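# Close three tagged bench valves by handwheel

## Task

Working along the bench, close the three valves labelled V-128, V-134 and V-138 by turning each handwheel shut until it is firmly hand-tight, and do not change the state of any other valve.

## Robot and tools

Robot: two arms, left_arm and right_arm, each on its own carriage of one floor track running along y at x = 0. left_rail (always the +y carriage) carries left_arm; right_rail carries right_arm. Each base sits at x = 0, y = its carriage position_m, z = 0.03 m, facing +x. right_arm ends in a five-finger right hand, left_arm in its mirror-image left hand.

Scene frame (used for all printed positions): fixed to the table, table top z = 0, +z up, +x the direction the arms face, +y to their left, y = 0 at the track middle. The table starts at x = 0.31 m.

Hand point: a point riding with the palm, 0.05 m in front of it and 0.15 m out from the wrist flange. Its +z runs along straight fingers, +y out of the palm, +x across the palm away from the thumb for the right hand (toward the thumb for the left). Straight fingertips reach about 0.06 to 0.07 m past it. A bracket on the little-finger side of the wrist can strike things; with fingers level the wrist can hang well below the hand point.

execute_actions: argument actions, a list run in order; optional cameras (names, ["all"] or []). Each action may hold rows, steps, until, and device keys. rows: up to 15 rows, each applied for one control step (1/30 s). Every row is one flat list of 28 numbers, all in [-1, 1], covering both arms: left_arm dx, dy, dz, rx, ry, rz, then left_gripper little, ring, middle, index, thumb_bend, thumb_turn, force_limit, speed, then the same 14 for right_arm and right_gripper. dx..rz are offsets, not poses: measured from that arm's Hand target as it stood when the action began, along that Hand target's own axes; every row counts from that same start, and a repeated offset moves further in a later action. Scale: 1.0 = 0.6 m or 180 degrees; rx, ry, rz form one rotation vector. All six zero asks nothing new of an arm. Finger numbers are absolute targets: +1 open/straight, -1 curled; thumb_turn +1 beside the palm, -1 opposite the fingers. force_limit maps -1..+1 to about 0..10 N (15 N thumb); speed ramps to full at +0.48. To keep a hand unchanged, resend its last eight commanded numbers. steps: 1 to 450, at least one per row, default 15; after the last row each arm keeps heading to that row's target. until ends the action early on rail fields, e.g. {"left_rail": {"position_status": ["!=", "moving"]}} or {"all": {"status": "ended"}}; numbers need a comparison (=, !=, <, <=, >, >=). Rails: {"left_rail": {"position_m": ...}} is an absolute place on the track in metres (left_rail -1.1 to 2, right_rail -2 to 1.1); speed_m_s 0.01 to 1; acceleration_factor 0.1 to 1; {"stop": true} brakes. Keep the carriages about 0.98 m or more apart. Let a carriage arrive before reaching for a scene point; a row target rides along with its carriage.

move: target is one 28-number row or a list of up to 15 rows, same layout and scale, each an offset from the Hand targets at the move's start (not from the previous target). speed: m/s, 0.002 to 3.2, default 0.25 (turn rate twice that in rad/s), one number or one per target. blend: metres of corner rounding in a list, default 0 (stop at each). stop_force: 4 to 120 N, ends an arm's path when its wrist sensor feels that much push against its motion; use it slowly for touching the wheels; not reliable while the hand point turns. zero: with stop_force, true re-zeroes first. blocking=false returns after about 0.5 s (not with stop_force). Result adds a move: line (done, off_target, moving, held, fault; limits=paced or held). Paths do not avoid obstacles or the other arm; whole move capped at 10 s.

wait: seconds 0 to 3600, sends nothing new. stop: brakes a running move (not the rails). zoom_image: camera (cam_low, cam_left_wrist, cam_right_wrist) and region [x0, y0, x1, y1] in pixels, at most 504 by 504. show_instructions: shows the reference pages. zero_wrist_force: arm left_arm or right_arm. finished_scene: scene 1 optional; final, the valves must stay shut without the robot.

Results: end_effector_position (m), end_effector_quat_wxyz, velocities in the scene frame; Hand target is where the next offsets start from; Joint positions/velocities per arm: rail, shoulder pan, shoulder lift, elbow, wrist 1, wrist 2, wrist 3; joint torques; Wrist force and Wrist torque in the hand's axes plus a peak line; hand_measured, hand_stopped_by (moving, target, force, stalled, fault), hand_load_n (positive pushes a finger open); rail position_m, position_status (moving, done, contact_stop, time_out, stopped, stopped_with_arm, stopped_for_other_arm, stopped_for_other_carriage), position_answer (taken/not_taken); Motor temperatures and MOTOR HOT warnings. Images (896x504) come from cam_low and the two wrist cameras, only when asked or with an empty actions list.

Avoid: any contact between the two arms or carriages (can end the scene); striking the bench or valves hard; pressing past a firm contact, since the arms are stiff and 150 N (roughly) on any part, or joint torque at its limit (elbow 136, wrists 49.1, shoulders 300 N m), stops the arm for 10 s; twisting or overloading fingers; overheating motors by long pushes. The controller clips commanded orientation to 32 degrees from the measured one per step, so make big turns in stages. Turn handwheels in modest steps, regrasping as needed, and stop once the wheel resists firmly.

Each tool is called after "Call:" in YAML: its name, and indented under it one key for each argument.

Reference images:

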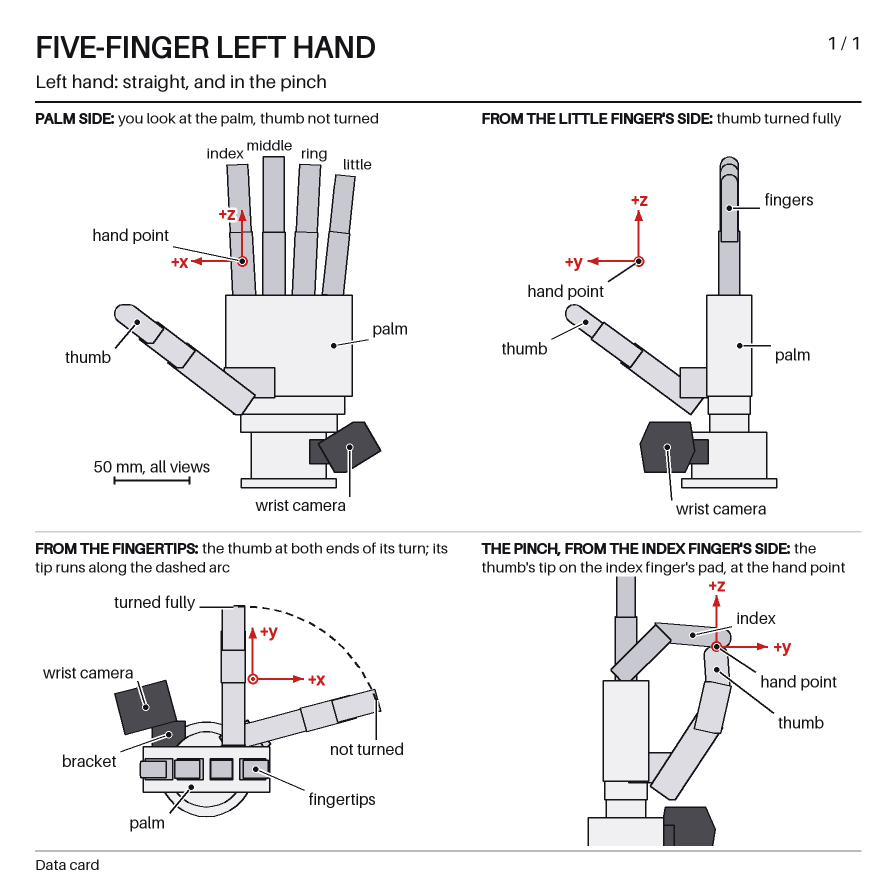

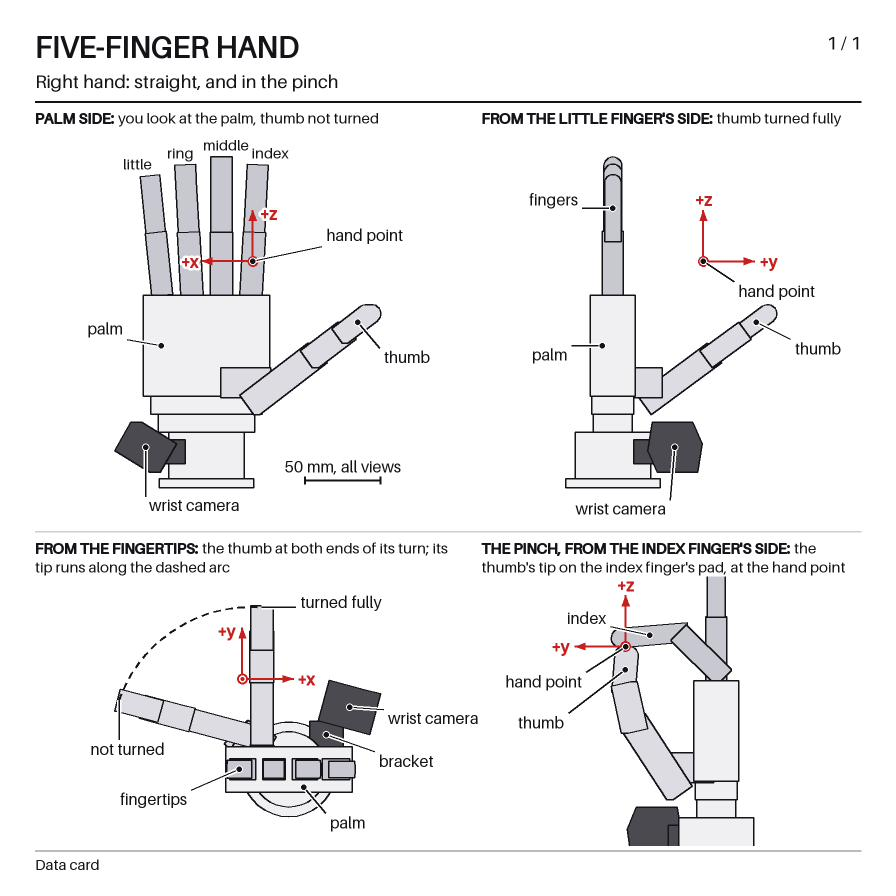

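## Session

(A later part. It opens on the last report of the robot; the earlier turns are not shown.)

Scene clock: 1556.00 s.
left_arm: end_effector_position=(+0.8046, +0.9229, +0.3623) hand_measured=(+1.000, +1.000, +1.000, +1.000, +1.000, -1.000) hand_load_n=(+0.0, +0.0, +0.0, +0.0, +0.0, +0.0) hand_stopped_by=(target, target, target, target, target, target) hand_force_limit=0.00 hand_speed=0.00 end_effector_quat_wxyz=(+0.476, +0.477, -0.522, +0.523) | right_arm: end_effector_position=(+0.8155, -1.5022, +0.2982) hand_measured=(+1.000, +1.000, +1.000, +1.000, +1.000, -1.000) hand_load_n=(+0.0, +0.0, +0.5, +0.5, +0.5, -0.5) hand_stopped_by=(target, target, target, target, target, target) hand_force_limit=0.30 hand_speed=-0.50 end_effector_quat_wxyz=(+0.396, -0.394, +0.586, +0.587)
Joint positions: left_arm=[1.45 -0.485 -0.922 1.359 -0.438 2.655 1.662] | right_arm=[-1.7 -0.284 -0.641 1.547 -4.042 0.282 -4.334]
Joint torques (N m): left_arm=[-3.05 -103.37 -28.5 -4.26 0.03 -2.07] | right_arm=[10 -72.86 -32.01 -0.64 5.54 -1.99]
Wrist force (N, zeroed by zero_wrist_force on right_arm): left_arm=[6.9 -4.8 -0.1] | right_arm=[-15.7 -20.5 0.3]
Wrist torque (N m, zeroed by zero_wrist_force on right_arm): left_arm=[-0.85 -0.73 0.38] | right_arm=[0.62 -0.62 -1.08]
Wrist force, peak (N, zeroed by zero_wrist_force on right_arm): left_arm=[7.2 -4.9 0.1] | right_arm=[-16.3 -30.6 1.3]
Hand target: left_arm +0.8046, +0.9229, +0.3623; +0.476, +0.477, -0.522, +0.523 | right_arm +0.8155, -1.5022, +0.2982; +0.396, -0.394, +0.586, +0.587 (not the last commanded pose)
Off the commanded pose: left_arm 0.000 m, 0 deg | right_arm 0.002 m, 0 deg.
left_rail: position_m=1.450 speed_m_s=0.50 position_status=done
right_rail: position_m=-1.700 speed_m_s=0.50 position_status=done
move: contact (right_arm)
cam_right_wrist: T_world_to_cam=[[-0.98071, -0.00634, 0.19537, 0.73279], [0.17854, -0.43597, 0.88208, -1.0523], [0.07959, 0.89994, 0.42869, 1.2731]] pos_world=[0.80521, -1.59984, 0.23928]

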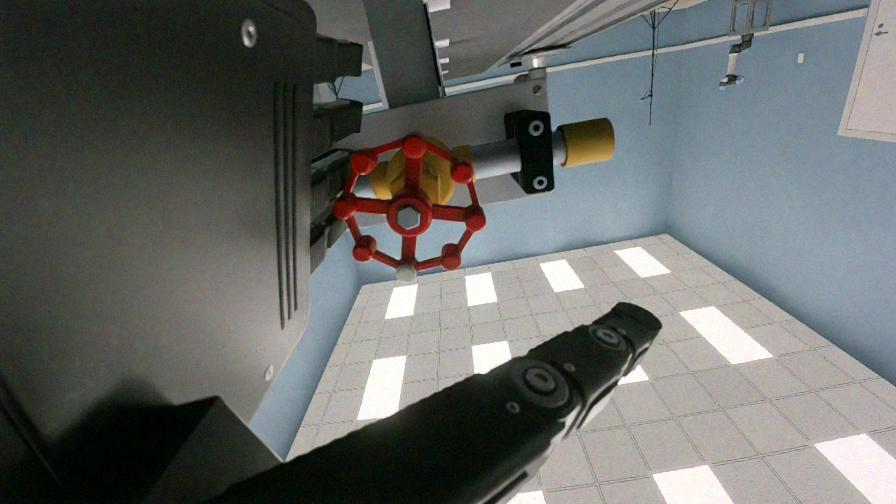

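Call:
move:
  target: [0,0,0,0,0,0,1,1,1,1,1,-1,0,0,0.02,0,0,0,0,0,1,1,1,1,1,-1,0.3,-0.5]
  speed: 0.005
  stop_force: 60
  cameras: ["cam_right_wrist"]

Call:
zoom_image:
  camera: "cam_right_wrist"
  region: [300, 90, 560, 330]

Scene clock: 1562.77 s.
left_arm: end_effector_position=(+0.8046, +0.9229, +0.3623) hand_measured=(+1.000, +1.000, +1.000, +1.000, +1.000, -1.000) hand_load_n=(+0.0, +0.0, +0.0, +0.0, +0.0, -0.5) hand_stopped_by=(target, target, target, target, target, target) hand_force_limit=0.00 hand_speed=0.00 end_effector_quat_wxyz=(+0.476, +0.477, -0.522, +0.523) | right_arm: end_effector_position=(+0.8110, -1.5022, +0.2871) hand_measured=(+1.000, +1.000, +1.000, +1.000, +1.000, -1.000) hand_load_n=(+0.0, +0.0, +0.0, +5.5, +0.0, +0.0) hand_stopped_by=(target, target, target, target, target, target) hand_force_limit=0.30 hand_speed=-0.50 end_effector_quat_wxyz=(+0.396, -0.394, +0.586, +0.587)
Joint positions: left_arm=[1.45 -0.485 -0.922 1.359 -0.438 2.655 1.662] | right_arm=[-1.7 -0.285 -0.631 1.556 -4.06 0.284 -4.334]
Joint torques (N m): left_arm=[-3.32 -104.68 -28.48 -4.2 0.09 -2.06] | right_arm=[11.87 -101.96 13.54 -16.56 33.6 -2.57]
Wrist force (N, zeroed by zero_wrist_force on right_arm): left_arm=[7.1 -5.1 0.3] | right_arm=[-20.7 -107.9 -1.1]
Wrist torque (N m, zeroed by zero_wrist_force on right_arm): left_arm=[-0.92 -0.74 0.39] | right_arm=[3.32 -0.90 -1.01]
Wrist force, peak (N, zeroed by zero_wrist_force on right_arm): left_arm=[7.2 -5.2 -0.1] | right_arm=[-20.2 -108.5 -1.3]
Hand target: left_arm +0.8046, +0.9229, +0.3623; +0.476, +0.477, -0.522, +0.523 | right_arm +0.8110, -1.5022, +0.2871; +0.396, -0.394, +0.586, +0.587
Off the commanded pose: left_arm 0.000 m, 0 deg | right_arm 0.000 m, 0 deg.
left_rail: position_m=1.450 speed_m_s=0.50 position_status=done
right_rail: position_m=-1.700 speed_m_s=0.50 position_status=done
move: done
cam_right_wrist: T_world_to_cam=[[-0.98072, -0.00621, 0.19533, 0.73077], [0.17844, -0.43598, 0.88209, -1.04166], [0.07969, 0.89993, 0.42868, 1.27813]] pos_world=[0.80071, -1.59984, 0.22818]

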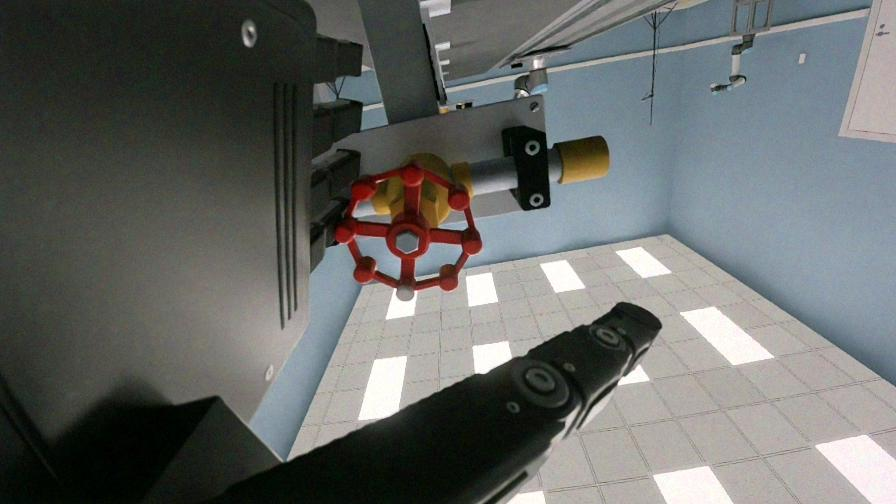

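Scaled by 1.938.

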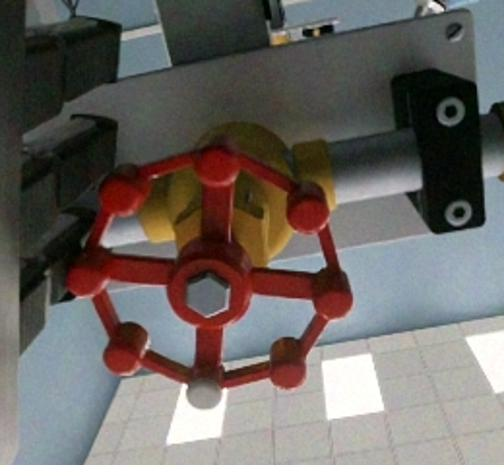

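Call:
move:
  target:
    - [0,0,0,0,0,0,1,1,1,1,1,-1,0,0,0,-0.03,0,0,0,0,1,1,1,1,1,-1,0.3,-0.5]
    - [0,0,0,0,0,0,1,1,1,1,1,-1,0,0,0,-0.03,-0.1,0,0,0,1,1,1,1,1,-1,0.3,-0.5]
  blend: 0.002
  speed: 0.03
  cameras: ["cam_right_wrist"]

Call:
zoom_image:
  camera: "cam_right_wrist"
  region: [360, 110, 560, 300]

Scene clock: 1674.30 s.
left_arm: end_effector_position=(+0.8046, +0.9229, +0.3623) hand_measured=(+1.000, +1.000, +1.000, +1.000, +1.000, -1.000) hand_load_n=(+0.0, +0.0, +0.0, +0.0, +0.0, -0.5) hand_stopped_by=(target, target, target, target, target, target) hand_force_limit=0.00 hand_speed=0.00 end_effector_quat_wxyz=(+0.476, +0.477, -0.522, +0.523) | right_arm: end_effector_position=(+0.8276, -1.5619, +0.2802) hand_measured=(+1.000, +1.000, +1.000, +1.000, +1.000, -1.000) hand_load_n=(+0.0, +0.0, +0.0, +0.0, +0.0, -0.5) hand_stopped_by=(target, target, target, target, target, target) hand_force_limit=0.30 hand_speed=-0.50 end_effector_quat_wxyz=(+0.396, -0.394, +0.586, +0.587)
Joint positions: left_arm=[1.45 -0.485 -0.922 1.359 -0.438 2.655 1.662] | right_arm=[-1.7 -0.346 -0.598 1.496 -4.034 0.344 -4.333]
Joint torques (N m): left_arm=[-3.66 -103.74 -28.27 -4.22 0.07 -2.03] | right_arm=[-16.89 -80.42 -41.57 3.07 1.15 1.38]
Wrist force (N, zeroed by zero_wrist_force on right_arm): left_arm=[6.8 -5.0 -0.1] | right_arm=[2.8 -0.5 -0.1]
Wrist torque (N m, zeroed by zero_wrist_force on right_arm): left_arm=[-0.88 -0.71 0.38] | right_arm=[-0.13 -0.42 -0.21]
Wrist force, peak (N, zeroed by zero_wrist_force on right_arm): left_arm=[7.2 -5.1 0.1] | right_arm=[-20.9 -108.2 -1.5]
Hand target: left_arm +0.8046, +0.9229, +0.3623; +0.476, +0.477, -0.522, +0.523 | right_arm +0.8276, -1.5622, +0.2802; +0.396, -0.394, +0.586, +0.587
Off the commanded pose: left_arm 0.000 m, 0 deg | right_arm 0.000 m, 0 deg.
left_rail: position_m=1.450 speed_m_s=0.50 position_status=done
right_rail: position_m=-1.700 speed_m_s=0.50 position_status=done
move: done
cam_right_wrist: T_world_to_cam=[[-0.98072, -0.00621, 0.19533, 0.74803], [0.17844, -0.43598, 0.88209, -1.06456], [0.07969, 0.89993, 0.42868, 1.33349]] pos_world=[0.81731, -1.65954, 0.22128]

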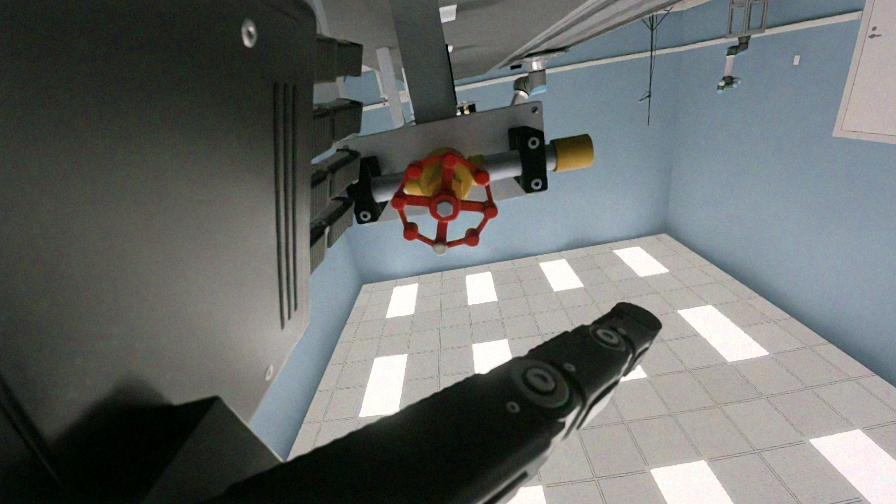

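Scaled by 2.520.

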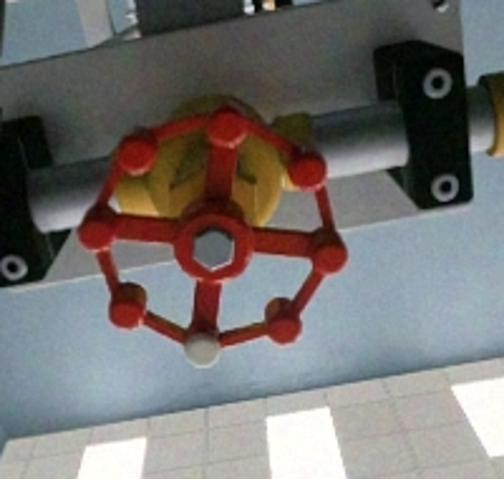

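Call:
move:
  target: [0,0,0,0,0,0,1,1,1,1,1,-1,0,0,-0.062,0.04153,0,0,0,-0.02333,-1,-1,1,1,1,-1,0.3,-0.5]
  speed: 0.05
  cameras: ["cam_right_wrist"]

Call:
zoom_image:
  camera: "cam_right_wrist"
  region: [300, 110, 560, 300]

Scene clock: 1698.37 s.
left_arm: end_effector_position=(+0.8046, +0.9229, +0.3623) hand_measured=(+1.000, +1.000, +1.000, +1.000, +1.000, -1.000) hand_load_n=(+0.0, +0.0, +0.0, +0.5, +0.0, +0.0) hand_stopped_by=(target, target, target, target, target, target) hand_force_limit=0.00 hand_speed=0.00 end_effector_quat_wxyz=(+0.476, +0.477, -0.522, +0.523) | right_arm: end_effector_position=(+0.8184, -1.5622, +0.3241) hand_measured=(-1.000, -1.000, +1.000, +1.000, +1.000, -1.000) hand_load_n=(+0.0, +0.0, +0.0, +0.0, +0.0, -0.5) hand_stopped_by=(target, target, target, target, target, target) hand_force_limit=0.30 hand_speed=-0.50 end_effector_quat_wxyz=(+0.417, -0.415, +0.571, +0.572)
Joint positions: left_arm=[1.45 -0.485 -0.922 1.359 -0.438 2.655 1.662] | right_arm=[-1.7 -0.349 -0.663 1.52 -3.993 0.347 -4.406]
Joint torques (N m): left_arm=[-4.18 -102.34 -28.32 -4.08 0.13 -2.18] | right_arm=[-14.05 -100.97 -15.23 3.36 2.18 -2.9]
Wrist force (N, zeroed by zero_wrist_force on right_arm): left_arm=[6.9 -4.9 0.0] | right_arm=[2.4 -0.9 0.1]
Wrist torque (N m, zeroed by zero_wrist_force on right_arm): left_arm=[-0.86 -0.73 0.38] | right_arm=[-0.23 -0.37 0.11]
Wrist force, peak (N, zeroed by zero_wrist_force on right_arm): left_arm=[7.1 -5.2 -0.1] | right_arm=[3.3 -0.5 0.2]
Hand target: left_arm +0.8046, +0.9229, +0.3623; +0.476, +0.477, -0.522, +0.523 | right_arm +0.8184, -1.5622, +0.3241; +0.417, -0.415, +0.571, +0.572
Off the commanded pose: left_arm 0.000 m, 0 deg | right_arm 0.000 m, 0 deg.
left_rail: position_m=1.450 speed_m_s=0.50 position_status=done
right_rail: position_m=-1.700 speed_m_s=0.50 position_status=done
move: done
cam_right_wrist: T_world_to_cam=[[-0.99239, -0.00609, 0.123, 0.76364], [0.11333, -0.43594, 0.89281, -1.0519], [0.04819, 0.89996, 0.43331, 1.34009]] pos_world=[0.81246, -1.65994, 0.26455]

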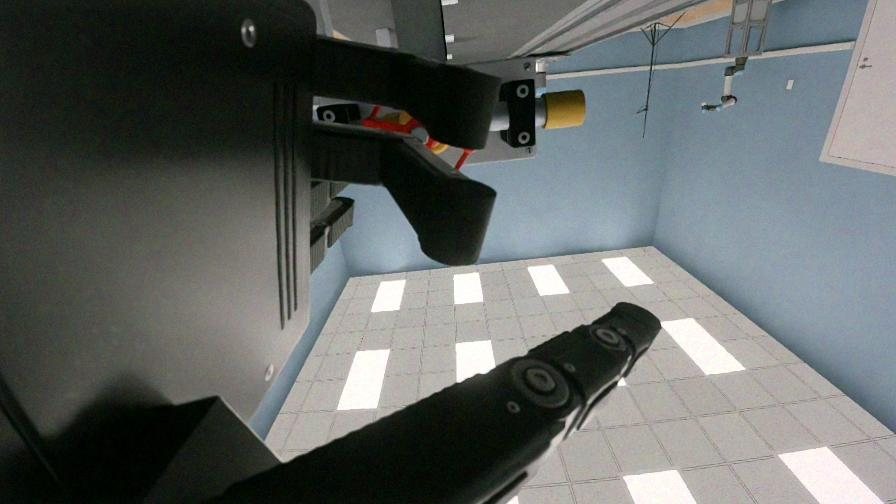

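Scaled by 1.938.

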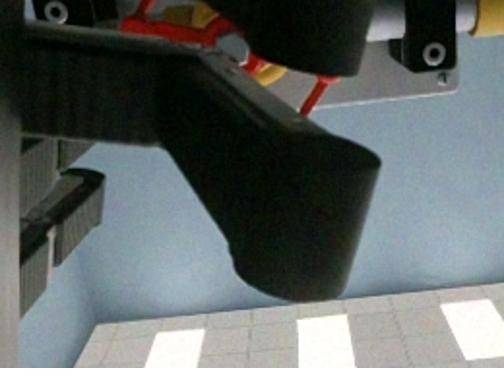

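Call:
move:
  target: [0,0,0,0,0,0,1,1,1,1,1,-1,0,0,0,0,0,0,0,0,1,1,1,1,1,-1,0.3,-0.5]
  speed: 0.05

Call:
move:
  target: [0,0,0,0,0,0,1,1,1,1,1,-1,0,0,0.0025,0,0.022,0,0,0,1,1,1,1,1,-1,0.3,-0.5]
  speed: 0.03
  stop_force: 10
  cameras: ["cam_right_wrist"]

Call:
zoom_image:
  camera: "cam_right_wrist"
  region: [300, 90, 500, 290]

Scene clock: 1718.03 s.
left_arm: end_effector_position=(+0.8046, +0.9229, +0.3623) hand_measured=(+1.000, +1.000, +1.000, +1.000, +1.000, -1.000) hand_load_n=(+0.0, +0.0, +0.0, +0.0, +0.0, -0.5) hand_stopped_by=(target, target, target, target, target, target) hand_force_limit=0.00 hand_speed=0.00 end_effector_quat_wxyz=(+0.476, +0.477, -0.522, +0.523) | right_arm: end_effector_position=(+0.8184, -1.5622, +0.3241) hand_measured=(+1.000, +1.000, +1.000, +1.000, +1.000, -1.000) hand_load_n=(+0.0, +0.0, +0.0, +0.0, +0.0, +0.0) hand_stopped_by=(target, target, target, target, target, target) hand_force_limit=0.30 hand_speed=-0.50 end_effector_quat_wxyz=(+0.417, -0.415, +0.571, +0.572)
Joint positions: left_arm=[1.45 -0.485 -0.922 1.359 -0.438 2.655 1.662] | right_arm=[-1.7 -0.349 -0.663 1.52 -3.993 0.347 -4.406]
Joint torques (N m): left_arm=[-3.04 -102.99 -28.39 -4.18 0.09 -1.96] | right_arm=[-15.76 -101.27 -15.16 3.08 2.54 -2.65]
Wrist force (N, zeroed by zero_wrist_force on right_arm): left_arm=[7.1 -5.0 -0.2] | right_arm=[2.3 -0.5 0.7]
Wrist torque (N m, zeroed by zero_wrist_force on right_arm): left_arm=[-0.87 -0.75 0.39] | right_arm=[-0.20 -0.37 0.13]
Wrist force, peak (N, zeroed by zero_wrist_force on right_arm): left_arm=[7.4 -5.3 0.3] | right_arm=[2.9 -0.6 0.7]
Hand target: left_arm +0.8046, +0.9229, +0.3623; +0.476, +0.477, -0.522, +0.523 | right_arm +0.8184, -1.5622, +0.3241; +0.417, -0.415, +0.571, +0.572
Off the commanded pose: left_arm 0.000 m, 0 deg | right_arm 0.000 m, 0 deg.
left_rail: position_m=1.450 speed_m_s=0.50 position_status=done
right_rail: position_m=-1.700 speed_m_s=0.50 position_status=done
move: done

Scene clock: 1719.57 s.
left_arm: end_effector_position=(+0.8046, +0.9229, +0.3623) hand_measured=(+1.000, +1.000, +1.000, +1.000, +1.000, -1.000) hand_load_n=(+0.0, +0.0, +0.0, +0.0, +0.0, -0.5) hand_stopped_by=(target, target, target, target, target, target) hand_force_limit=0.00 hand_speed=0.00 end_effector_quat_wxyz=(+0.476, +0.477, -0.522, +0.523) | right_arm: end_effector_position=(+0.8180, -1.5490, +0.3227) hand_measured=(+1.000, +1.000, +1.000, +1.000, +1.000, -1.000) hand_load_n=(+0.0, +0.0, +0.0, +0.0, +0.0, +0.0) hand_stopped_by=(target, target, target, target, target, target) hand_force_limit=0.30 hand_speed=-0.50 end_effector_quat_wxyz=(+0.417, -0.415, +0.571, +0.572)
Joint positions: left_arm=[1.45 -0.485 -0.922 1.359 -0.438 2.655 1.662] | right_arm=[-1.7 -0.334 -0.664 1.525 -3.997 0.333 -4.406]
Joint torques (N m): left_arm=[-3.28 -103.6 -28.28 -4.28 0.09 -1.89] | right_arm=[6.15 -100.36 -13.78 -1.41 -2.65 -2.09]
Wrist force (N, zeroed by zero_wrist_force on right_arm): left_arm=[6.9 -5.1 0.1] | right_arm=[2.6 -0.4 0.5]
Wrist torque (N m, zeroed by zero_wrist_force on right_arm): left_arm=[-0.90 -0.71 0.38] | right_arm=[-0.17 -0.40 0.16]
Wrist force, peak (N, zeroed by zero_wrist_force on right_arm): left_arm=[7.2 -5.1 -0.2] | right_arm=[3.0 -0.5 0.9]
Hand target: left_arm +0.8046, +0.9229, +0.3623; +0.476, +0.477, -0.522, +0.523 | right_arm +0.8180, -1.5490, +0.3227; +0.417, -0.415, +0.571, +0.572
Off the commanded pose: left_arm 0.000 m, 0 deg | right_arm 0.000 m, 0 deg.
left_rail: position_m=1.450 speed_m_s=0.50 position_status=done
right_rail: position_m=-1.700 speed_m_s=0.50 position_status=done
move: done
cam_right_wrist: T_world_to_cam=[[-0.99239, -0.00609, 0.123, 0.76349], [0.11333, -0.43594, 0.89281, -1.04485], [0.04819, 0.89996, 0.43331, 1.32884]] pos_world=[0.81206, -1.64674, 0.26315]

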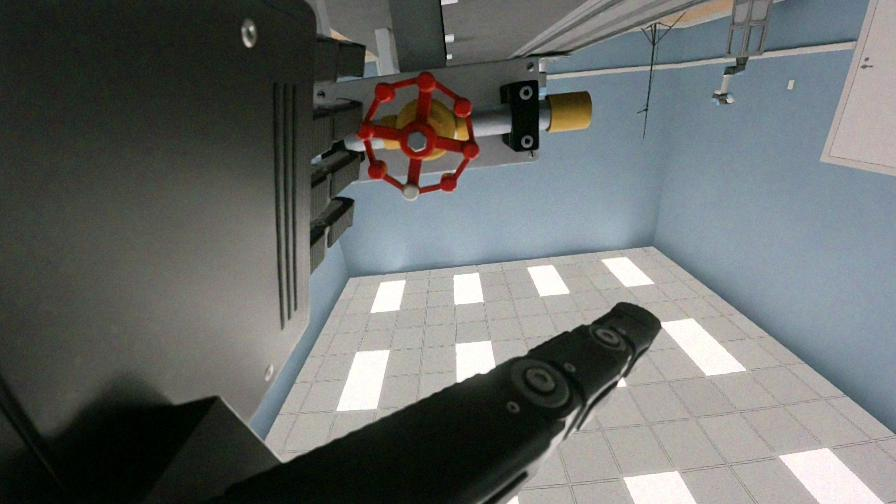

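Scaled by 2.520.

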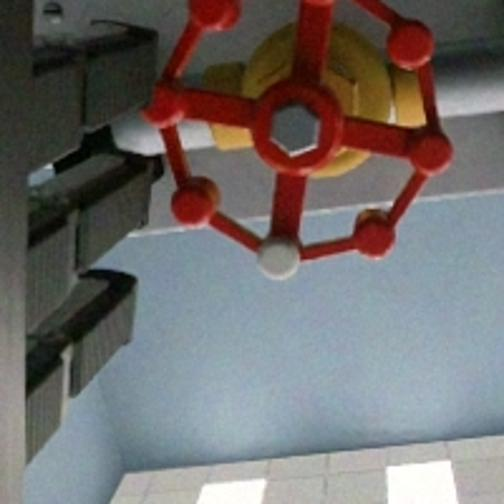

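Call:
move:
  target: [0,0,0,0,0,0,1,1,1,1,1,-1,0,0,0,0,0.0267,0,0,0,1,1,1,1,1,-1,0.3,-0.5]
  speed: 0.006
  stop_force: 8
  cameras: ["cam_right_wrist"]

Call:
zoom_image:
  camera: "cam_right_wrist"
  region: [300, 90, 500, 290]

Scene clock: 1727.30 s.
left_arm: end_effector_position=(+0.8046, +0.9229, +0.3623) hand_measured=(+1.000, +1.000, +1.000, +1.000, +1.000, -1.000) hand_load_n=(+0.0, +0.0, +0.0, +0.0, +0.0, -0.5) hand_stopped_by=(target, target, target, target, target, target) hand_force_limit=0.00 hand_speed=0.00 end_effector_quat_wxyz=(+0.476, +0.477, -0.522, +0.523) | right_arm: end_effector_position=(+0.8180, -1.5360, +0.3227) hand_measured=(+1.000, +1.000, +1.000, +1.000, +1.000, -1.000) hand_load_n=(+0.5, +0.0, +0.0, +0.0, -0.5, +0.0) hand_stopped_by=(target, target, target, target, target, target) hand_force_limit=0.30 hand_speed=-0.50 end_effector_quat_wxyz=(+0.417, -0.415, +0.571, +0.572)
Joint positions: left_arm=[1.45 -0.485 -0.922 1.359 -0.438 2.655 1.662] | right_arm=[-1.7 -0.32 -0.666 1.529 -3.999 0.318 -4.406]
Joint torques (N m): left_arm=[-3.77 -102.43 -28.15 -4.17 0.17 -1.68] | right_arm=[-8.81 -89.01 -27.72 1.26 2.04 -2.22]
Wrist force (N, zeroed by zero_wrist_force on right_arm): left_arm=[7.1 -4.9 0.0] | right_arm=[2.7 -0.6 -8.0]
Wrist torque (N m, zeroed by zero_wrist_force on right_arm): left_arm=[-0.87 -0.74 0.39] | right_arm=[0.36 -0.01 0.17]
Wrist force, peak (N, zeroed by zero_wrist_force on right_arm): left_arm=[7.2 -5.2 0.1] | right_arm=[2.9 -0.8 -10.6]
Hand target: left_arm +0.8046, +0.9229, +0.3623; +0.476, +0.477, -0.522, +0.523 | right_arm +0.8180, -1.5360, +0.3227; +0.417, -0.415, +0.571, +0.572 (not the last commanded pose)
Off the commanded pose: left_arm 0.000 m, 0 deg | right_arm 0.003 m, 0 deg.
left_rail: position_m=1.450 speed_m_s=0.50 position_status=done
right_rail: position_m=-1.700 speed_m_s=0.50 position_status=done
move: contact (right_arm)
cam_right_wrist: T_world_to_cam=[[-0.99239, -0.00609, 0.123, 0.76357], [0.11333, -0.43594, 0.89281, -1.03914], [0.04819, 0.89996, 0.43331, 1.31705]] pos_world=[0.81206, -1.63364, 0.26315]

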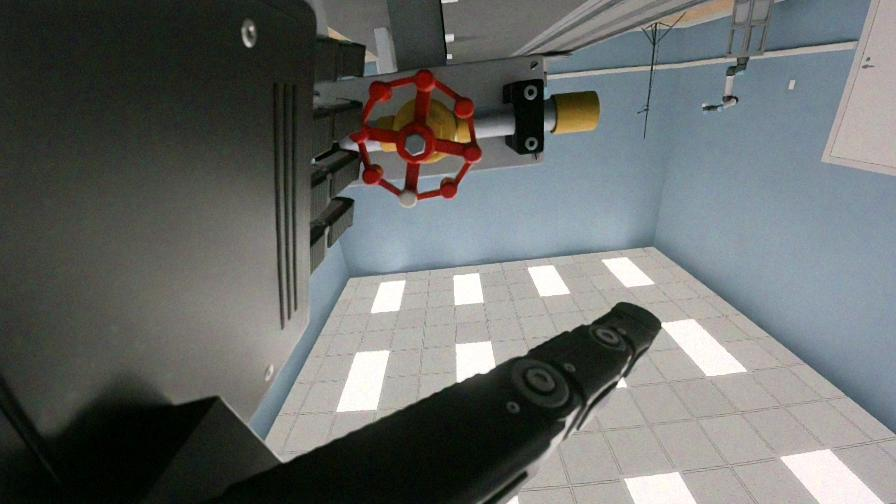

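Scaled by 2.520.

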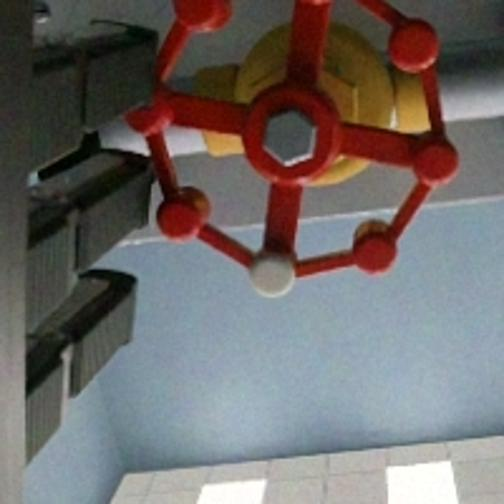

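Call:
move:
  target: [0,0,0,0,0,0,1,1,1,1,1,-1,0,0,0,0,-0.0013,0,0,0,1,1,1,1,1,-1,0.3,-0.5]
  speed: 0.01

Call:
move:
  target: [0,0,0,0,0,0,1,1,1,1,1,-1,0,0,0.015,0,0,0,0,0,1,1,1,1,1,-1,0.3,-0.5]
  speed: 0.005
  stop_force: 35
  cameras: ["cam_right_wrist"]

Call:
zoom_image:
  camera: "cam_right_wrist"
  region: [300, 90, 500, 290]

Scene clock: 1735.47 s.
left_arm: end_effector_position=(+0.8046, +0.9229, +0.3623) hand_measured=(+1.000, +1.000, +1.000, +1.000, +1.000, -1.000) hand_load_n=(+0.0, +0.0, +0.0, +0.0, +0.0, +0.0) hand_stopped_by=(target, target, target, target, target, target) hand_force_limit=0.00 hand_speed=0.00 end_effector_quat_wxyz=(+0.476, +0.477, -0.522, +0.523) | right_arm: end_effector_position=(+0.8180, -1.5368, +0.3227) hand_measured=(+1.000, +1.000, +1.000, +1.000, +1.000, -1.000) hand_load_n=(+0.0, +0.0, +0.0, +0.0, +0.0, -0.5) hand_stopped_by=(target, target, target, target, target, target) hand_force_limit=0.30 hand_speed=-0.50 end_effector_quat_wxyz=(+0.417, -0.415, +0.571, +0.572)
Joint positions: left_arm=[1.45 -0.485 -0.922 1.359 -0.438 2.655 1.662] | right_arm=[-1.7 -0.321 -0.666 1.529 -3.999 0.319 -4.406]
Joint torques (N m): left_arm=[-4.38 -103.69 -28.07 -4.16 0.04 -1.83] | right_arm=[-13.88 -77.22 -42.96 3.2 2.29 -0.31]
Wrist force (N, zeroed by zero_wrist_force on right_arm): left_arm=[6.6 -5.0 -0.4] | right_arm=[2.6 -0.2 0.3]
Wrist torque (N m, zeroed by zero_wrist_force on right_arm): left_arm=[-0.86 -0.69 0.36] | right_arm=[-0.11 -0.39 0.17]
Wrist force, peak (N, zeroed by zero_wrist_force on right_arm): left_arm=[7.1 -5.2 0.2] | right_arm=[2.9 -0.5 -8.1]
Hand target: left_arm +0.8046, +0.9229, +0.3623; +0.476, +0.477, -0.522, +0.523 | right_arm +0.8180, -1.5368, +0.3227; +0.417, -0.415, +0.571, +0.572
Off the commanded pose: left_arm 0.000 m, 0 deg | right_arm 0.000 m, 0 deg.
left_rail: position_m=1.450 speed_m_s=0.50 position_status=done
right_rail: position_m=-1.700 speed_m_s=0.50 position_status=done
move: done

Scene clock: 1738.20 s.
left_arm: end_effector_position=(+0.8046, +0.9229, +0.3623) hand_measured=(+1.000, +1.000, +1.000, +1.000, +1.000, -1.000) hand_load_n=(+0.0, +0.0, +0.0, +0.0, +0.0, -0.5) hand_stopped_by=(target, target, target, target, target, target) hand_force_limit=0.00 hand_speed=0.00 end_effector_quat_wxyz=(+0.476, +0.477, -0.522, +0.523) | right_arm: end_effector_position=(+0.8159, -1.5368, +0.3161) hand_measured=(+1.000, +1.000, +1.000, +1.000, +1.000, -1.000) hand_load_n=(+0.0, +0.0, +0.0, +0.0, +0.0, -0.5) hand_stopped_by=(target, target, target, target, target, target) hand_force_limit=0.30 hand_speed=-0.50 end_effector_quat_wxyz=(+0.417, -0.415, +0.571, +0.572)
Joint positions: left_arm=[1.45 -0.485 -0.922 1.359 -0.438 2.655 1.662] | right_arm=[-1.7 -0.322 -0.66 1.533 -4.009 0.32 -4.406]
Joint torques (N m): left_arm=[-3.51 -103.17 -28.6 -4.32 0 -1.83] | right_arm=[-0.7 -76.39 -29.07 -2.03 2.59 -1.98]
Wrist force (N, zeroed by zero_wrist_force on right_arm): left_arm=[6.7 -4.8 0.0] | right_arm=[-33.5 -0.5 1.6]
Wrist torque (N m, zeroed by zero_wrist_force on right_arm): left_arm=[-0.85 -0.70 0.36] | right_arm=[-0.18 -2.96 -1.93]
Wrist force, peak (N, zeroed by zero_wrist_force on right_arm): left_arm=[7.2 -5.2 0.2] | right_arm=[-35.8 -0.5 1.3]
Hand target: left_arm +0.8046, +0.9229, +0.3623; +0.476, +0.477, -0.522, +0.523 | right_arm +0.8159, -1.5368, +0.3162; +0.417, -0.415, +0.571, +0.572 (not the last commanded pose)
Off the commanded pose: left_arm 0.000 m, 0 deg | right_arm 0.002 m, 0 deg.
left_rail: position_m=1.450 speed_m_s=0.50 position_status=done
right_rail: position_m=-1.700 speed_m_s=0.50 position_status=done
move: contact (right_arm)
cam_right_wrist: T_world_to_cam=[[-0.99239, -0.00595, 0.12295, 0.76252], [0.11323, -0.43595, 0.89282, -1.03339], [0.04829, 0.89995, 0.43331, 1.3206]] pos_world=[0.80996, -1.63444, 0.25665]

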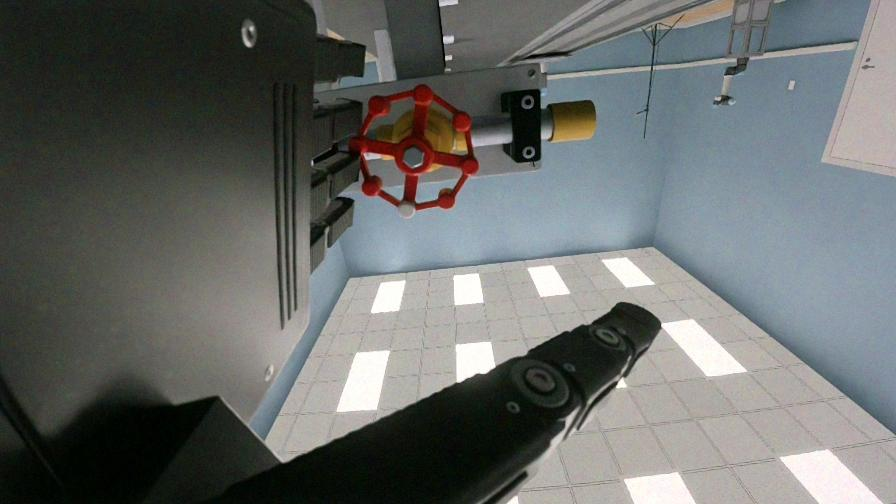

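Scaled by 2.520.

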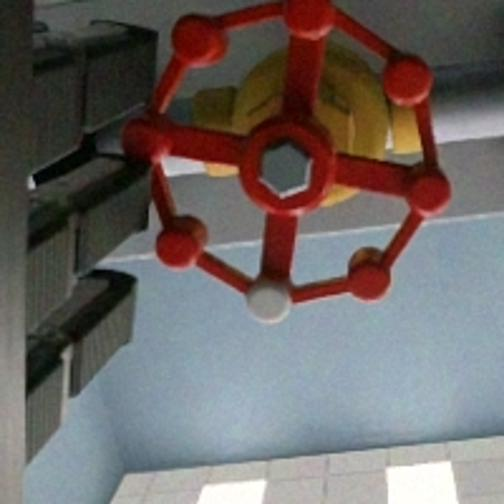

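Call:
move:
  target: [0,0,0,0,0,0,1,1,1,1,1,-1,0,0,0.02,0,0,0,0,0,1,1,1,1,1,-1,0.3,-0.5]
  speed: 0.004
  stop_force: 75
  zero: false
  cameras: ["cam_right_wrist"]

Call:
zoom_image:
  camera: "cam_right_wrist"
  region: [300, 90, 500, 290]

Scene clock: 1747.63 s.
left_arm: end_effector_position=(+0.8046, +0.9229, +0.3623) hand_measured=(+1.000, +1.000, +1.000, +1.000, +1.000, -1.000) hand_load_n=(+0.0, +0.0, +0.0, +0.0, +0.0, -0.5) hand_stopped_by=(target, target, target, target, target, target) hand_force_limit=0.00 hand_speed=0.00 end_effector_quat_wxyz=(+0.476, +0.477, -0.522, +0.523) | right_arm: end_effector_position=(+0.8143, -1.5368, +0.3112) hand_measured=(+1.000, +1.000, +1.000, +1.000, +1.000, -1.000) hand_load_n=(+0.0, +0.0, +1.5, +0.0, +0.0, +0.0) hand_stopped_by=(target, target, target, target, target, target) hand_force_limit=0.30 hand_speed=-0.50 end_effector_quat_wxyz=(+0.417, -0.415, +0.571, +0.572)
Joint positions: left_arm=[1.45 -0.485 -0.922 1.359 -0.438 2.655 1.662] | right_arm=[-1.7 -0.322 -0.655 1.536 -4.017 0.32 -4.406]
Joint torques (N m): left_arm=[-3.96 -103.41 -28.09 -4.09 0.07 -1.84] | right_arm=[2.74 -55.18 -10.33 -8.82 10.28 -2.23]
Wrist force (N, zeroed by zero_wrist_force on right_arm): left_arm=[7.0 -5.0 -0.2] | right_arm=[-73.1 -12.0 2.1]
Wrist torque (N m, zeroed by zero_wrist_force on right_arm): left_arm=[-0.87 -0.73 0.39] | right_arm=[0.41 -5.78 -4.51]
Wrist force, peak (N, zeroed by zero_wrist_force on right_arm): left_arm=[7.2 -5.3 0.2] | right_arm=[-74.9 -11.8 1.7]
Hand target: left_arm +0.8046, +0.9229, +0.3623; +0.476, +0.477, -0.522, +0.523 | right_arm +0.8143, -1.5368, +0.3112; +0.417, -0.415, +0.571, +0.572 (not the last commanded pose)
Off the commanded pose: left_arm 0.000 m, 0 deg | right_arm 0.007 m, 0 deg.
left_rail: position_m=1.450 speed_m_s=0.50 position_status=done
right_rail: position_m=-1.700 speed_m_s=0.50 position_status=done
move: contact (right_arm)
cam_right_wrist: T_world_to_cam=[[-0.99239, -0.00595, 0.12295, 0.76154], [0.11323, -0.43595, 0.89282, -1.02874], [0.04829, 0.89995, 0.43331, 1.32284]] pos_world=[0.80836, -1.63444, 0.25165]

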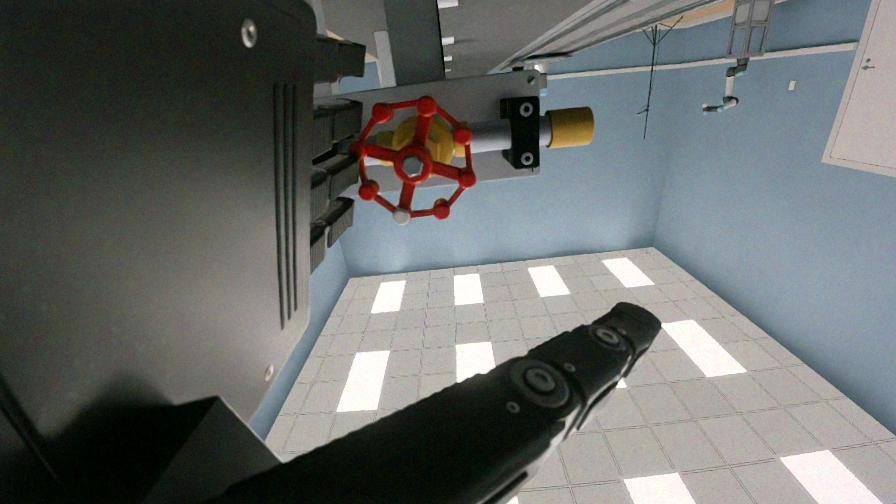

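Scaled by 2.520.

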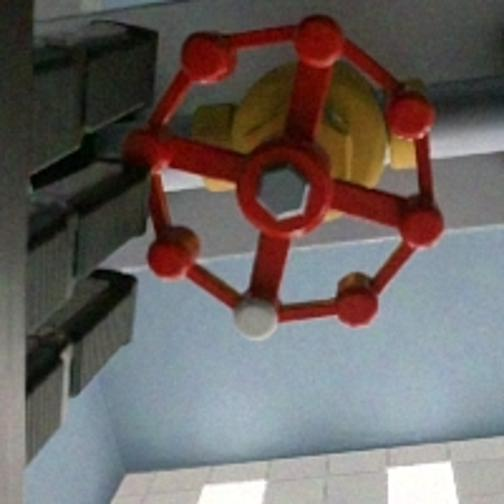

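Call:
move:
  target: [0,0,0,0,0,0,1,1,1,1,1,-1,0,0,0.02,0,0,0,0,0,1,1,1,1,1,-1,0.3,-0.5]
  speed: 0.004
  stop_force: 90
  zero: false
  cameras: ["cam_right_wrist"]

Call:
zoom_image:
  camera: "cam_right_wrist"
  region: [300, 90, 500, 290]

Scene clock: 1762.30 s.
left_arm: end_effector_position=(+0.8046, +0.9229, +0.3623) hand_measured=(+1.000, +1.000, +1.000, +1.000, +1.000, -1.000) hand_load_n=(+0.0, +0.0, +0.0, +0.0, +0.0, -0.5) hand_stopped_by=(target, target, target, target, target, target) hand_force_limit=0.00 hand_speed=0.00 end_effector_quat_wxyz=(+0.476, +0.477, -0.522, +0.523) | right_arm: end_effector_position=(+0.8135, -1.5368, +0.3085) hand_measured=(+1.000, +1.000, +1.000, +1.000, +1.000, -1.000) hand_load_n=(+0.0, +0.0, +3.0, +0.0, +0.0, +0.0) hand_stopped_by=(target, target, target, target, target, target) hand_force_limit=0.30 hand_speed=-0.50 end_effector_quat_wxyz=(+0.417, -0.415, +0.571, +0.572)
Joint positions: left_arm=[1.45 -0.485 -0.922 1.359 -0.438 2.655 1.662] | right_arm=[-1.7 -0.322 -0.653 1.538 -4.021 0.321 -4.406]
Joint torques (N m): left_arm=[-3.58 -103.31 -28.35 -4.09 -0.01 -1.93] | right_arm=[11.18 -49.48 -2.29 -12.52 14.82 -2.45]
Wrist force (N, zeroed by zero_wrist_force on right_arm): left_arm=[6.9 -4.9 -0.2] | right_arm=[-87.8 -26.3 0.7]
Wrist torque (N m, zeroed by zero_wrist_force on right_arm): left_arm=[-0.84 -0.73 0.38] | right_arm=[1.39 -6.84 -5.69]
Wrist force, peak (N, zeroed by zero_wrist_force on right_arm): left_arm=[7.4 -5.0 -0.4] | right_arm=[-89.4 -26.9 0.5]
Hand target: left_arm +0.8046, +0.9229, +0.3623; +0.476, +0.477, -0.522, +0.523 | right_arm +0.8135, -1.5368, +0.3086; +0.417, -0.415, +0.571, +0.572 (not the last commanded pose)
Off the commanded pose: left_arm 0.000 m, 0 deg | right_arm 0.009 m, 0 deg.
left_rail: position_m=1.450 speed_m_s=0.50 position_status=done
right_rail: position_m=-1.700 speed_m_s=0.50 position_status=done
move: contact (right_arm)
cam_right_wrist: T_world_to_cam=[[-0.99239, -0.00586, 0.123, 0.7612], [0.11323, -0.43596, 0.89282, -1.02635], [0.04839, 0.89995, 0.4333, 1.32392]] pos_world=[0.80756, -1.63444, 0.24905]

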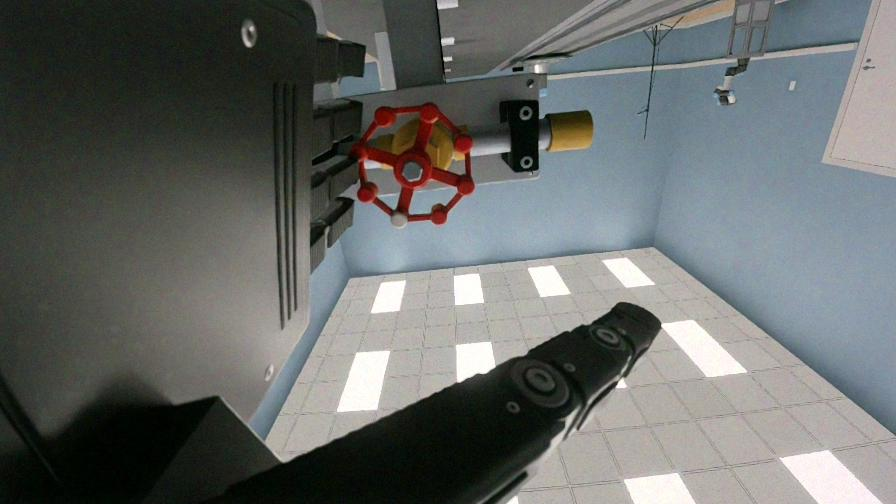

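Scaled by 2.520.

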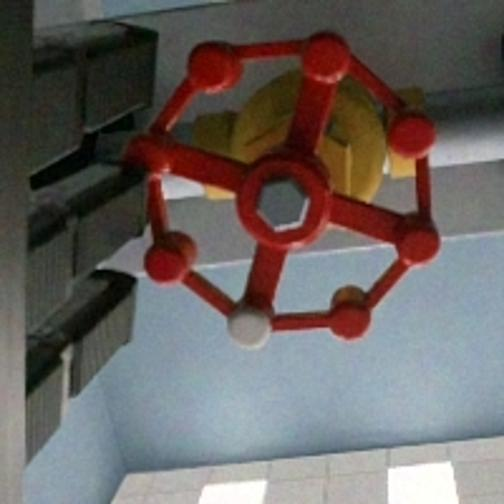

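Call:
move:
  target:
    - [0,0,0,0,0,0,1,1,1,1,1,-1,0,0,-0.014,0,0,0,0,0,1,1,1,1,1,-1,0.3,-0.5]
    - [0,0,0,0,0,0,1,1,1,1,1,-1,0,0,-0.014,0,-0.02,0,0,0,1,1,1,1,1,-1,0.3,-0.5]
  speed: 0.02
  cameras: ["cam_right_wrist"]

Call:
zoom_image:
  camera: "cam_right_wrist"
  region: [300, 90, 500, 290]

Scene clock: 1770.67 s.
left_arm: end_effector_position=(+0.8046, +0.9229, +0.3623) hand_measured=(+1.000, +1.000, +1.000, +1.000, +1.000, -1.000) hand_load_n=(+0.0, +0.0, +0.0, +0.0, +0.0, -0.5) hand_stopped_by=(target, target, target, target, target, target) hand_force_limit=0.00 hand_speed=0.00 end_effector_quat_wxyz=(+0.476, +0.477, -0.522, +0.523) | right_arm: end_effector_position=(+0.8161, -1.5486, +0.3165) hand_measured=(+1.000, +1.000, +1.000, +1.000, +1.000, -1.000) hand_load_n=(+0.0, +0.0, +0.0, +0.0, +0.0, +0.0) hand_stopped_by=(target, target, target, target, target, target) hand_force_limit=0.30 hand_speed=-0.50 end_effector_quat_wxyz=(+0.417, -0.415, +0.571, +0.572)
Joint positions: left_arm=[1.45 -0.485 -0.922 1.359 -0.438 2.655 1.662] | right_arm=[-1.7 -0.335 -0.658 1.529 -4.007 0.333 -4.406]
Joint torques (N m): left_arm=[-3 -103.76 -28.26 -4.15 0.11 -2.09] | right_arm=[-15.87 -80.59 -42.96 3.13 1.49 1.08]
Wrist force (N, zeroed by zero_wrist_force on right_arm): left_arm=[6.4 -5.0 -0.1] | right_arm=[1.8 2.7 -1.6]
Wrist torque (N m, zeroed by zero_wrist_force on right_arm): left_arm=[-0.88 -0.65 0.34] | right_arm=[0.43 -0.21 0.20]
Wrist force, peak (N, zeroed by zero_wrist_force on right_arm): left_arm=[7.1 -5.2 0.1] | right_arm=[-88.2 -26.2 0.5]
Hand target: left_arm +0.8046, +0.9229, +0.3623; +0.476, +0.477, -0.522, +0.523 | right_arm +0.8161, -1.5488, +0.3165; +0.417, -0.415, +0.571, +0.572
Off the commanded pose: left_arm 0.000 m, 0 deg | right_arm 0.000 m, 0 deg.
left_rail: position_m=1.450 speed_m_s=0.50 position_status=done
right_rail: position_m=-1.700 speed_m_s=0.50 position_status=done
move: done
cam_right_wrist: T_world_to_cam=[[-0.9924, -0.00582, 0.1229, 0.76284], [0.11312, -0.43596, 0.89283, -1.03884], [0.04839, 0.89995, 0.4333, 1.33095]] pos_world=[0.81016, -1.64624, 0.25705]

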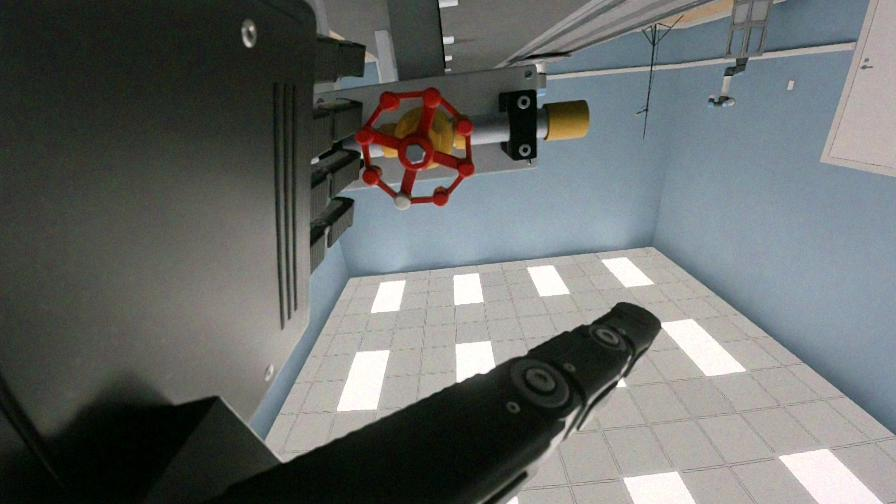

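Scaled by 2.520.

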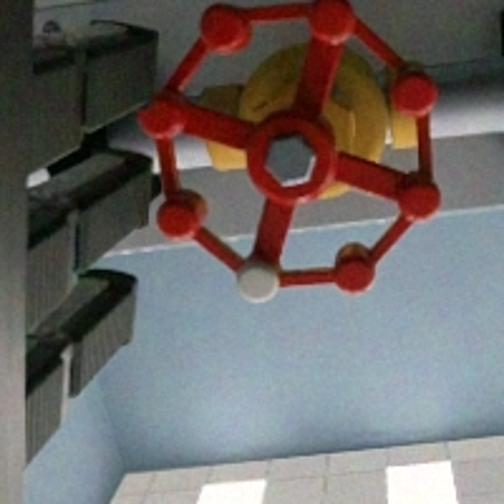

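Call:
move:
  target: [0,0,0,0,0,0,1,1,1,1,1,-1,0,0,-0.01893,-0.01105,0,0,0,0.05056,1,1,1,1,1,-1,0.3,-0.5]
  speed: 0.05

Call:
zero_wrist_force:
  arm: "right_arm"

Call:
move:
  target: [0,0,0,0,0,0,1,1,1,1,1,-1,0,0,0,0,0.0197,0,0,0,1,1,1,1,1,-1,0.3,-0.5]
  speed: 0.02
  stop_force: 8
  cameras: ["cam_right_wrist"]

Call:
zoom_image:
  camera: "cam_right_wrist"
  region: [300, 90, 500, 290]

Scene clock: 1785.90 s.
left_arm: end_effector_position=(+0.8046, +0.9229, +0.3623) hand_measured=(+1.000, +1.000, +1.000, +1.000, +1.000, -1.000) hand_load_n=(+0.0, +0.0, +0.0, +0.0, +0.0, -0.5) hand_stopped_by=(target, target, target, target, target, target) hand_force_limit=0.00 hand_speed=0.00 end_effector_quat_wxyz=(+0.476, +0.477, -0.522, +0.523) | right_arm: end_effector_position=(+0.8259, -1.5488, +0.3253) hand_measured=(+1.000, +1.000, +1.000, +1.000, +1.000, -1.000) hand_load_n=(+0.0, +0.0, +0.0, +0.0, +0.0, +0.0) hand_stopped_by=(target, target, target, target, target, target) hand_force_limit=0.30 hand_speed=-0.50 end_effector_quat_wxyz=(+0.371, -0.369, +0.603, +0.603)
Joint positions: left_arm=[1.45 -0.485 -0.922 1.359 -0.438 2.655 1.662] | right_arm=[-1.7 -0.334 -0.659 1.525 -4.002 0.332 -4.248]
Joint torques (N m): left_arm=[-2.96 -103.46 -28.47 -3.97 0.09 -2.02] | right_arm=[2.91 -104.72 -42.55 -1.41 -2.28 1.16]
Wrist force (N, zeroed by zero_wrist_force on right_arm): left_arm=[7.1 -5.0 -0.2] | right_arm=[2.2 2.0 -1.5]
Wrist torque (N m, zeroed by zero_wrist_force on right_arm): left_arm=[-0.86 -0.77 0.39] | right_arm=[0.33 -0.26 -0.16]
Wrist force, peak (N, zeroed by zero_wrist_force on right_arm): left_arm=[7.4 -4.9 0.0] | right_arm=[2.1 2.8 -1.7]
Hand target: left_arm +0.8046, +0.9229, +0.3623; +0.476, +0.477, -0.522, +0.523 | right_arm +0.8259, -1.5489, +0.3253; +0.371, -0.369, +0.603, +0.603
Off the commanded pose: left_arm 0.000 m, 0 deg | right_arm 0.000 m, 0 deg.
left_rail: position_m=1.450 speed_m_s=0.50 position_status=done
right_rail: position_m=-1.700 speed_m_s=0.50 position_status=done
move: done

Wrist force sensor zeroed.

Scene clock: 1787.53 s.
left_arm: end_effector_position=(+0.8046, +0.9229, +0.3623) hand_measured=(+1.000, +1.000, +1.000, +1.000, +1.000, -1.000) hand_load_n=(+0.0, +0.0, +0.0, +0.0, +0.0, -0.5) hand_stopped_by=(target, target, target, target, target, target) hand_force_limit=0.00 hand_speed=0.00 end_effector_quat_wxyz=(+0.476, +0.477, -0.522, +0.523) | right_arm: end_effector_position=(+0.8259, -1.5370, +0.3253) hand_measured=(+1.000, +1.000, +1.000, +1.000, +1.000, -1.000) hand_load_n=(+0.0, +0.0, +0.0, +0.0, +0.0, -0.5) hand_stopped_by=(target, target, target, target, target, target) hand_force_limit=0.30 hand_speed=-0.50 end_effector_quat_wxyz=(+0.371, -0.369, +0.603, +0.603)
Joint positions: left_arm=[1.45 -0.485 -0.922 1.359 -0.438 2.655 1.662] | right_arm=[-1.7 -0.321 -0.66 1.529 -4.004 0.319 -4.248]
Joint torques (N m): left_arm=[-3.44 -102.82 -28.47 -3.99 0.18 -1.82] | right_arm=[2.43 -102.88 -14.49 -1.9 -2.71 -2.02]
Wrist force (N, zeroed by zero_wrist_force on right_arm): left_arm=[6.6 -4.9 0.0] | right_arm=[0.2 0.3 -0.3]
Wrist torque (N m, zeroed by zero_wrist_force on right_arm): left_arm=[-0.86 -0.68 0.36] | right_arm=[0.08 -0.02 0.04]
Wrist force, peak (N, zeroed by zero_wrist_force on right_arm): left_arm=[7.1 -5.2 0.1] | right_arm=[0.0 0.6 -0.4]
Hand target: left_arm +0.8046, +0.9229, +0.3623; +0.476, +0.477, -0.522, +0.523 | right_arm +0.8259, -1.5370, +0.3253; +0.371, -0.369, +0.603, +0.603
Off the commanded pose: left_arm 0.000 m, 0 deg | right_arm 0.000 m, 0 deg.
left_rail: position_m=1.450 speed_m_s=0.50 position_status=done
right_rail: position_m=-1.700 speed_m_s=0.50 position_status=done
move: done
cam_right_wrist: T_world_to_cam=[[-0.96046, -0.00617, 0.27835, 0.69401], [0.25306, -0.43618, 0.86354, -1.14912], [0.11608, 0.89984, 0.42049, 1.26445]] pos_world=[0.8106, -1.63474, 0.26744]

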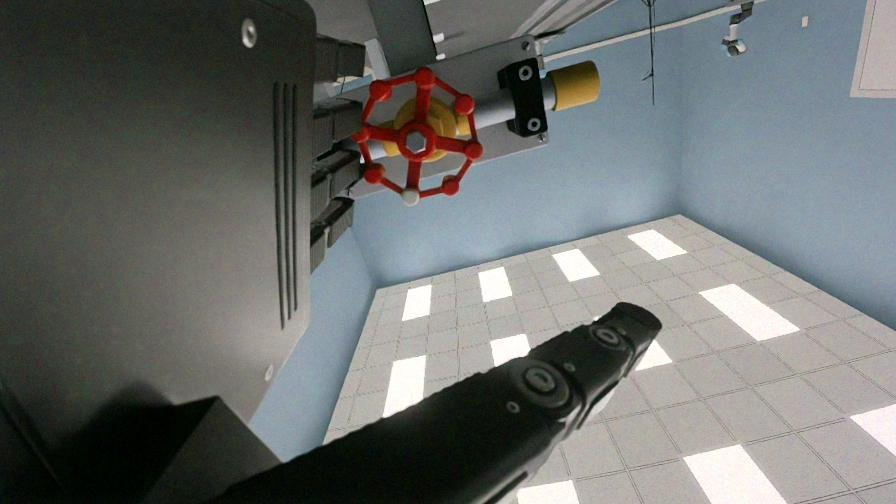

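Scaled by 2.520.

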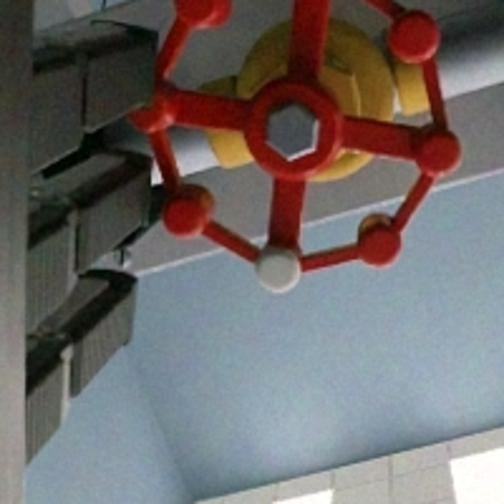

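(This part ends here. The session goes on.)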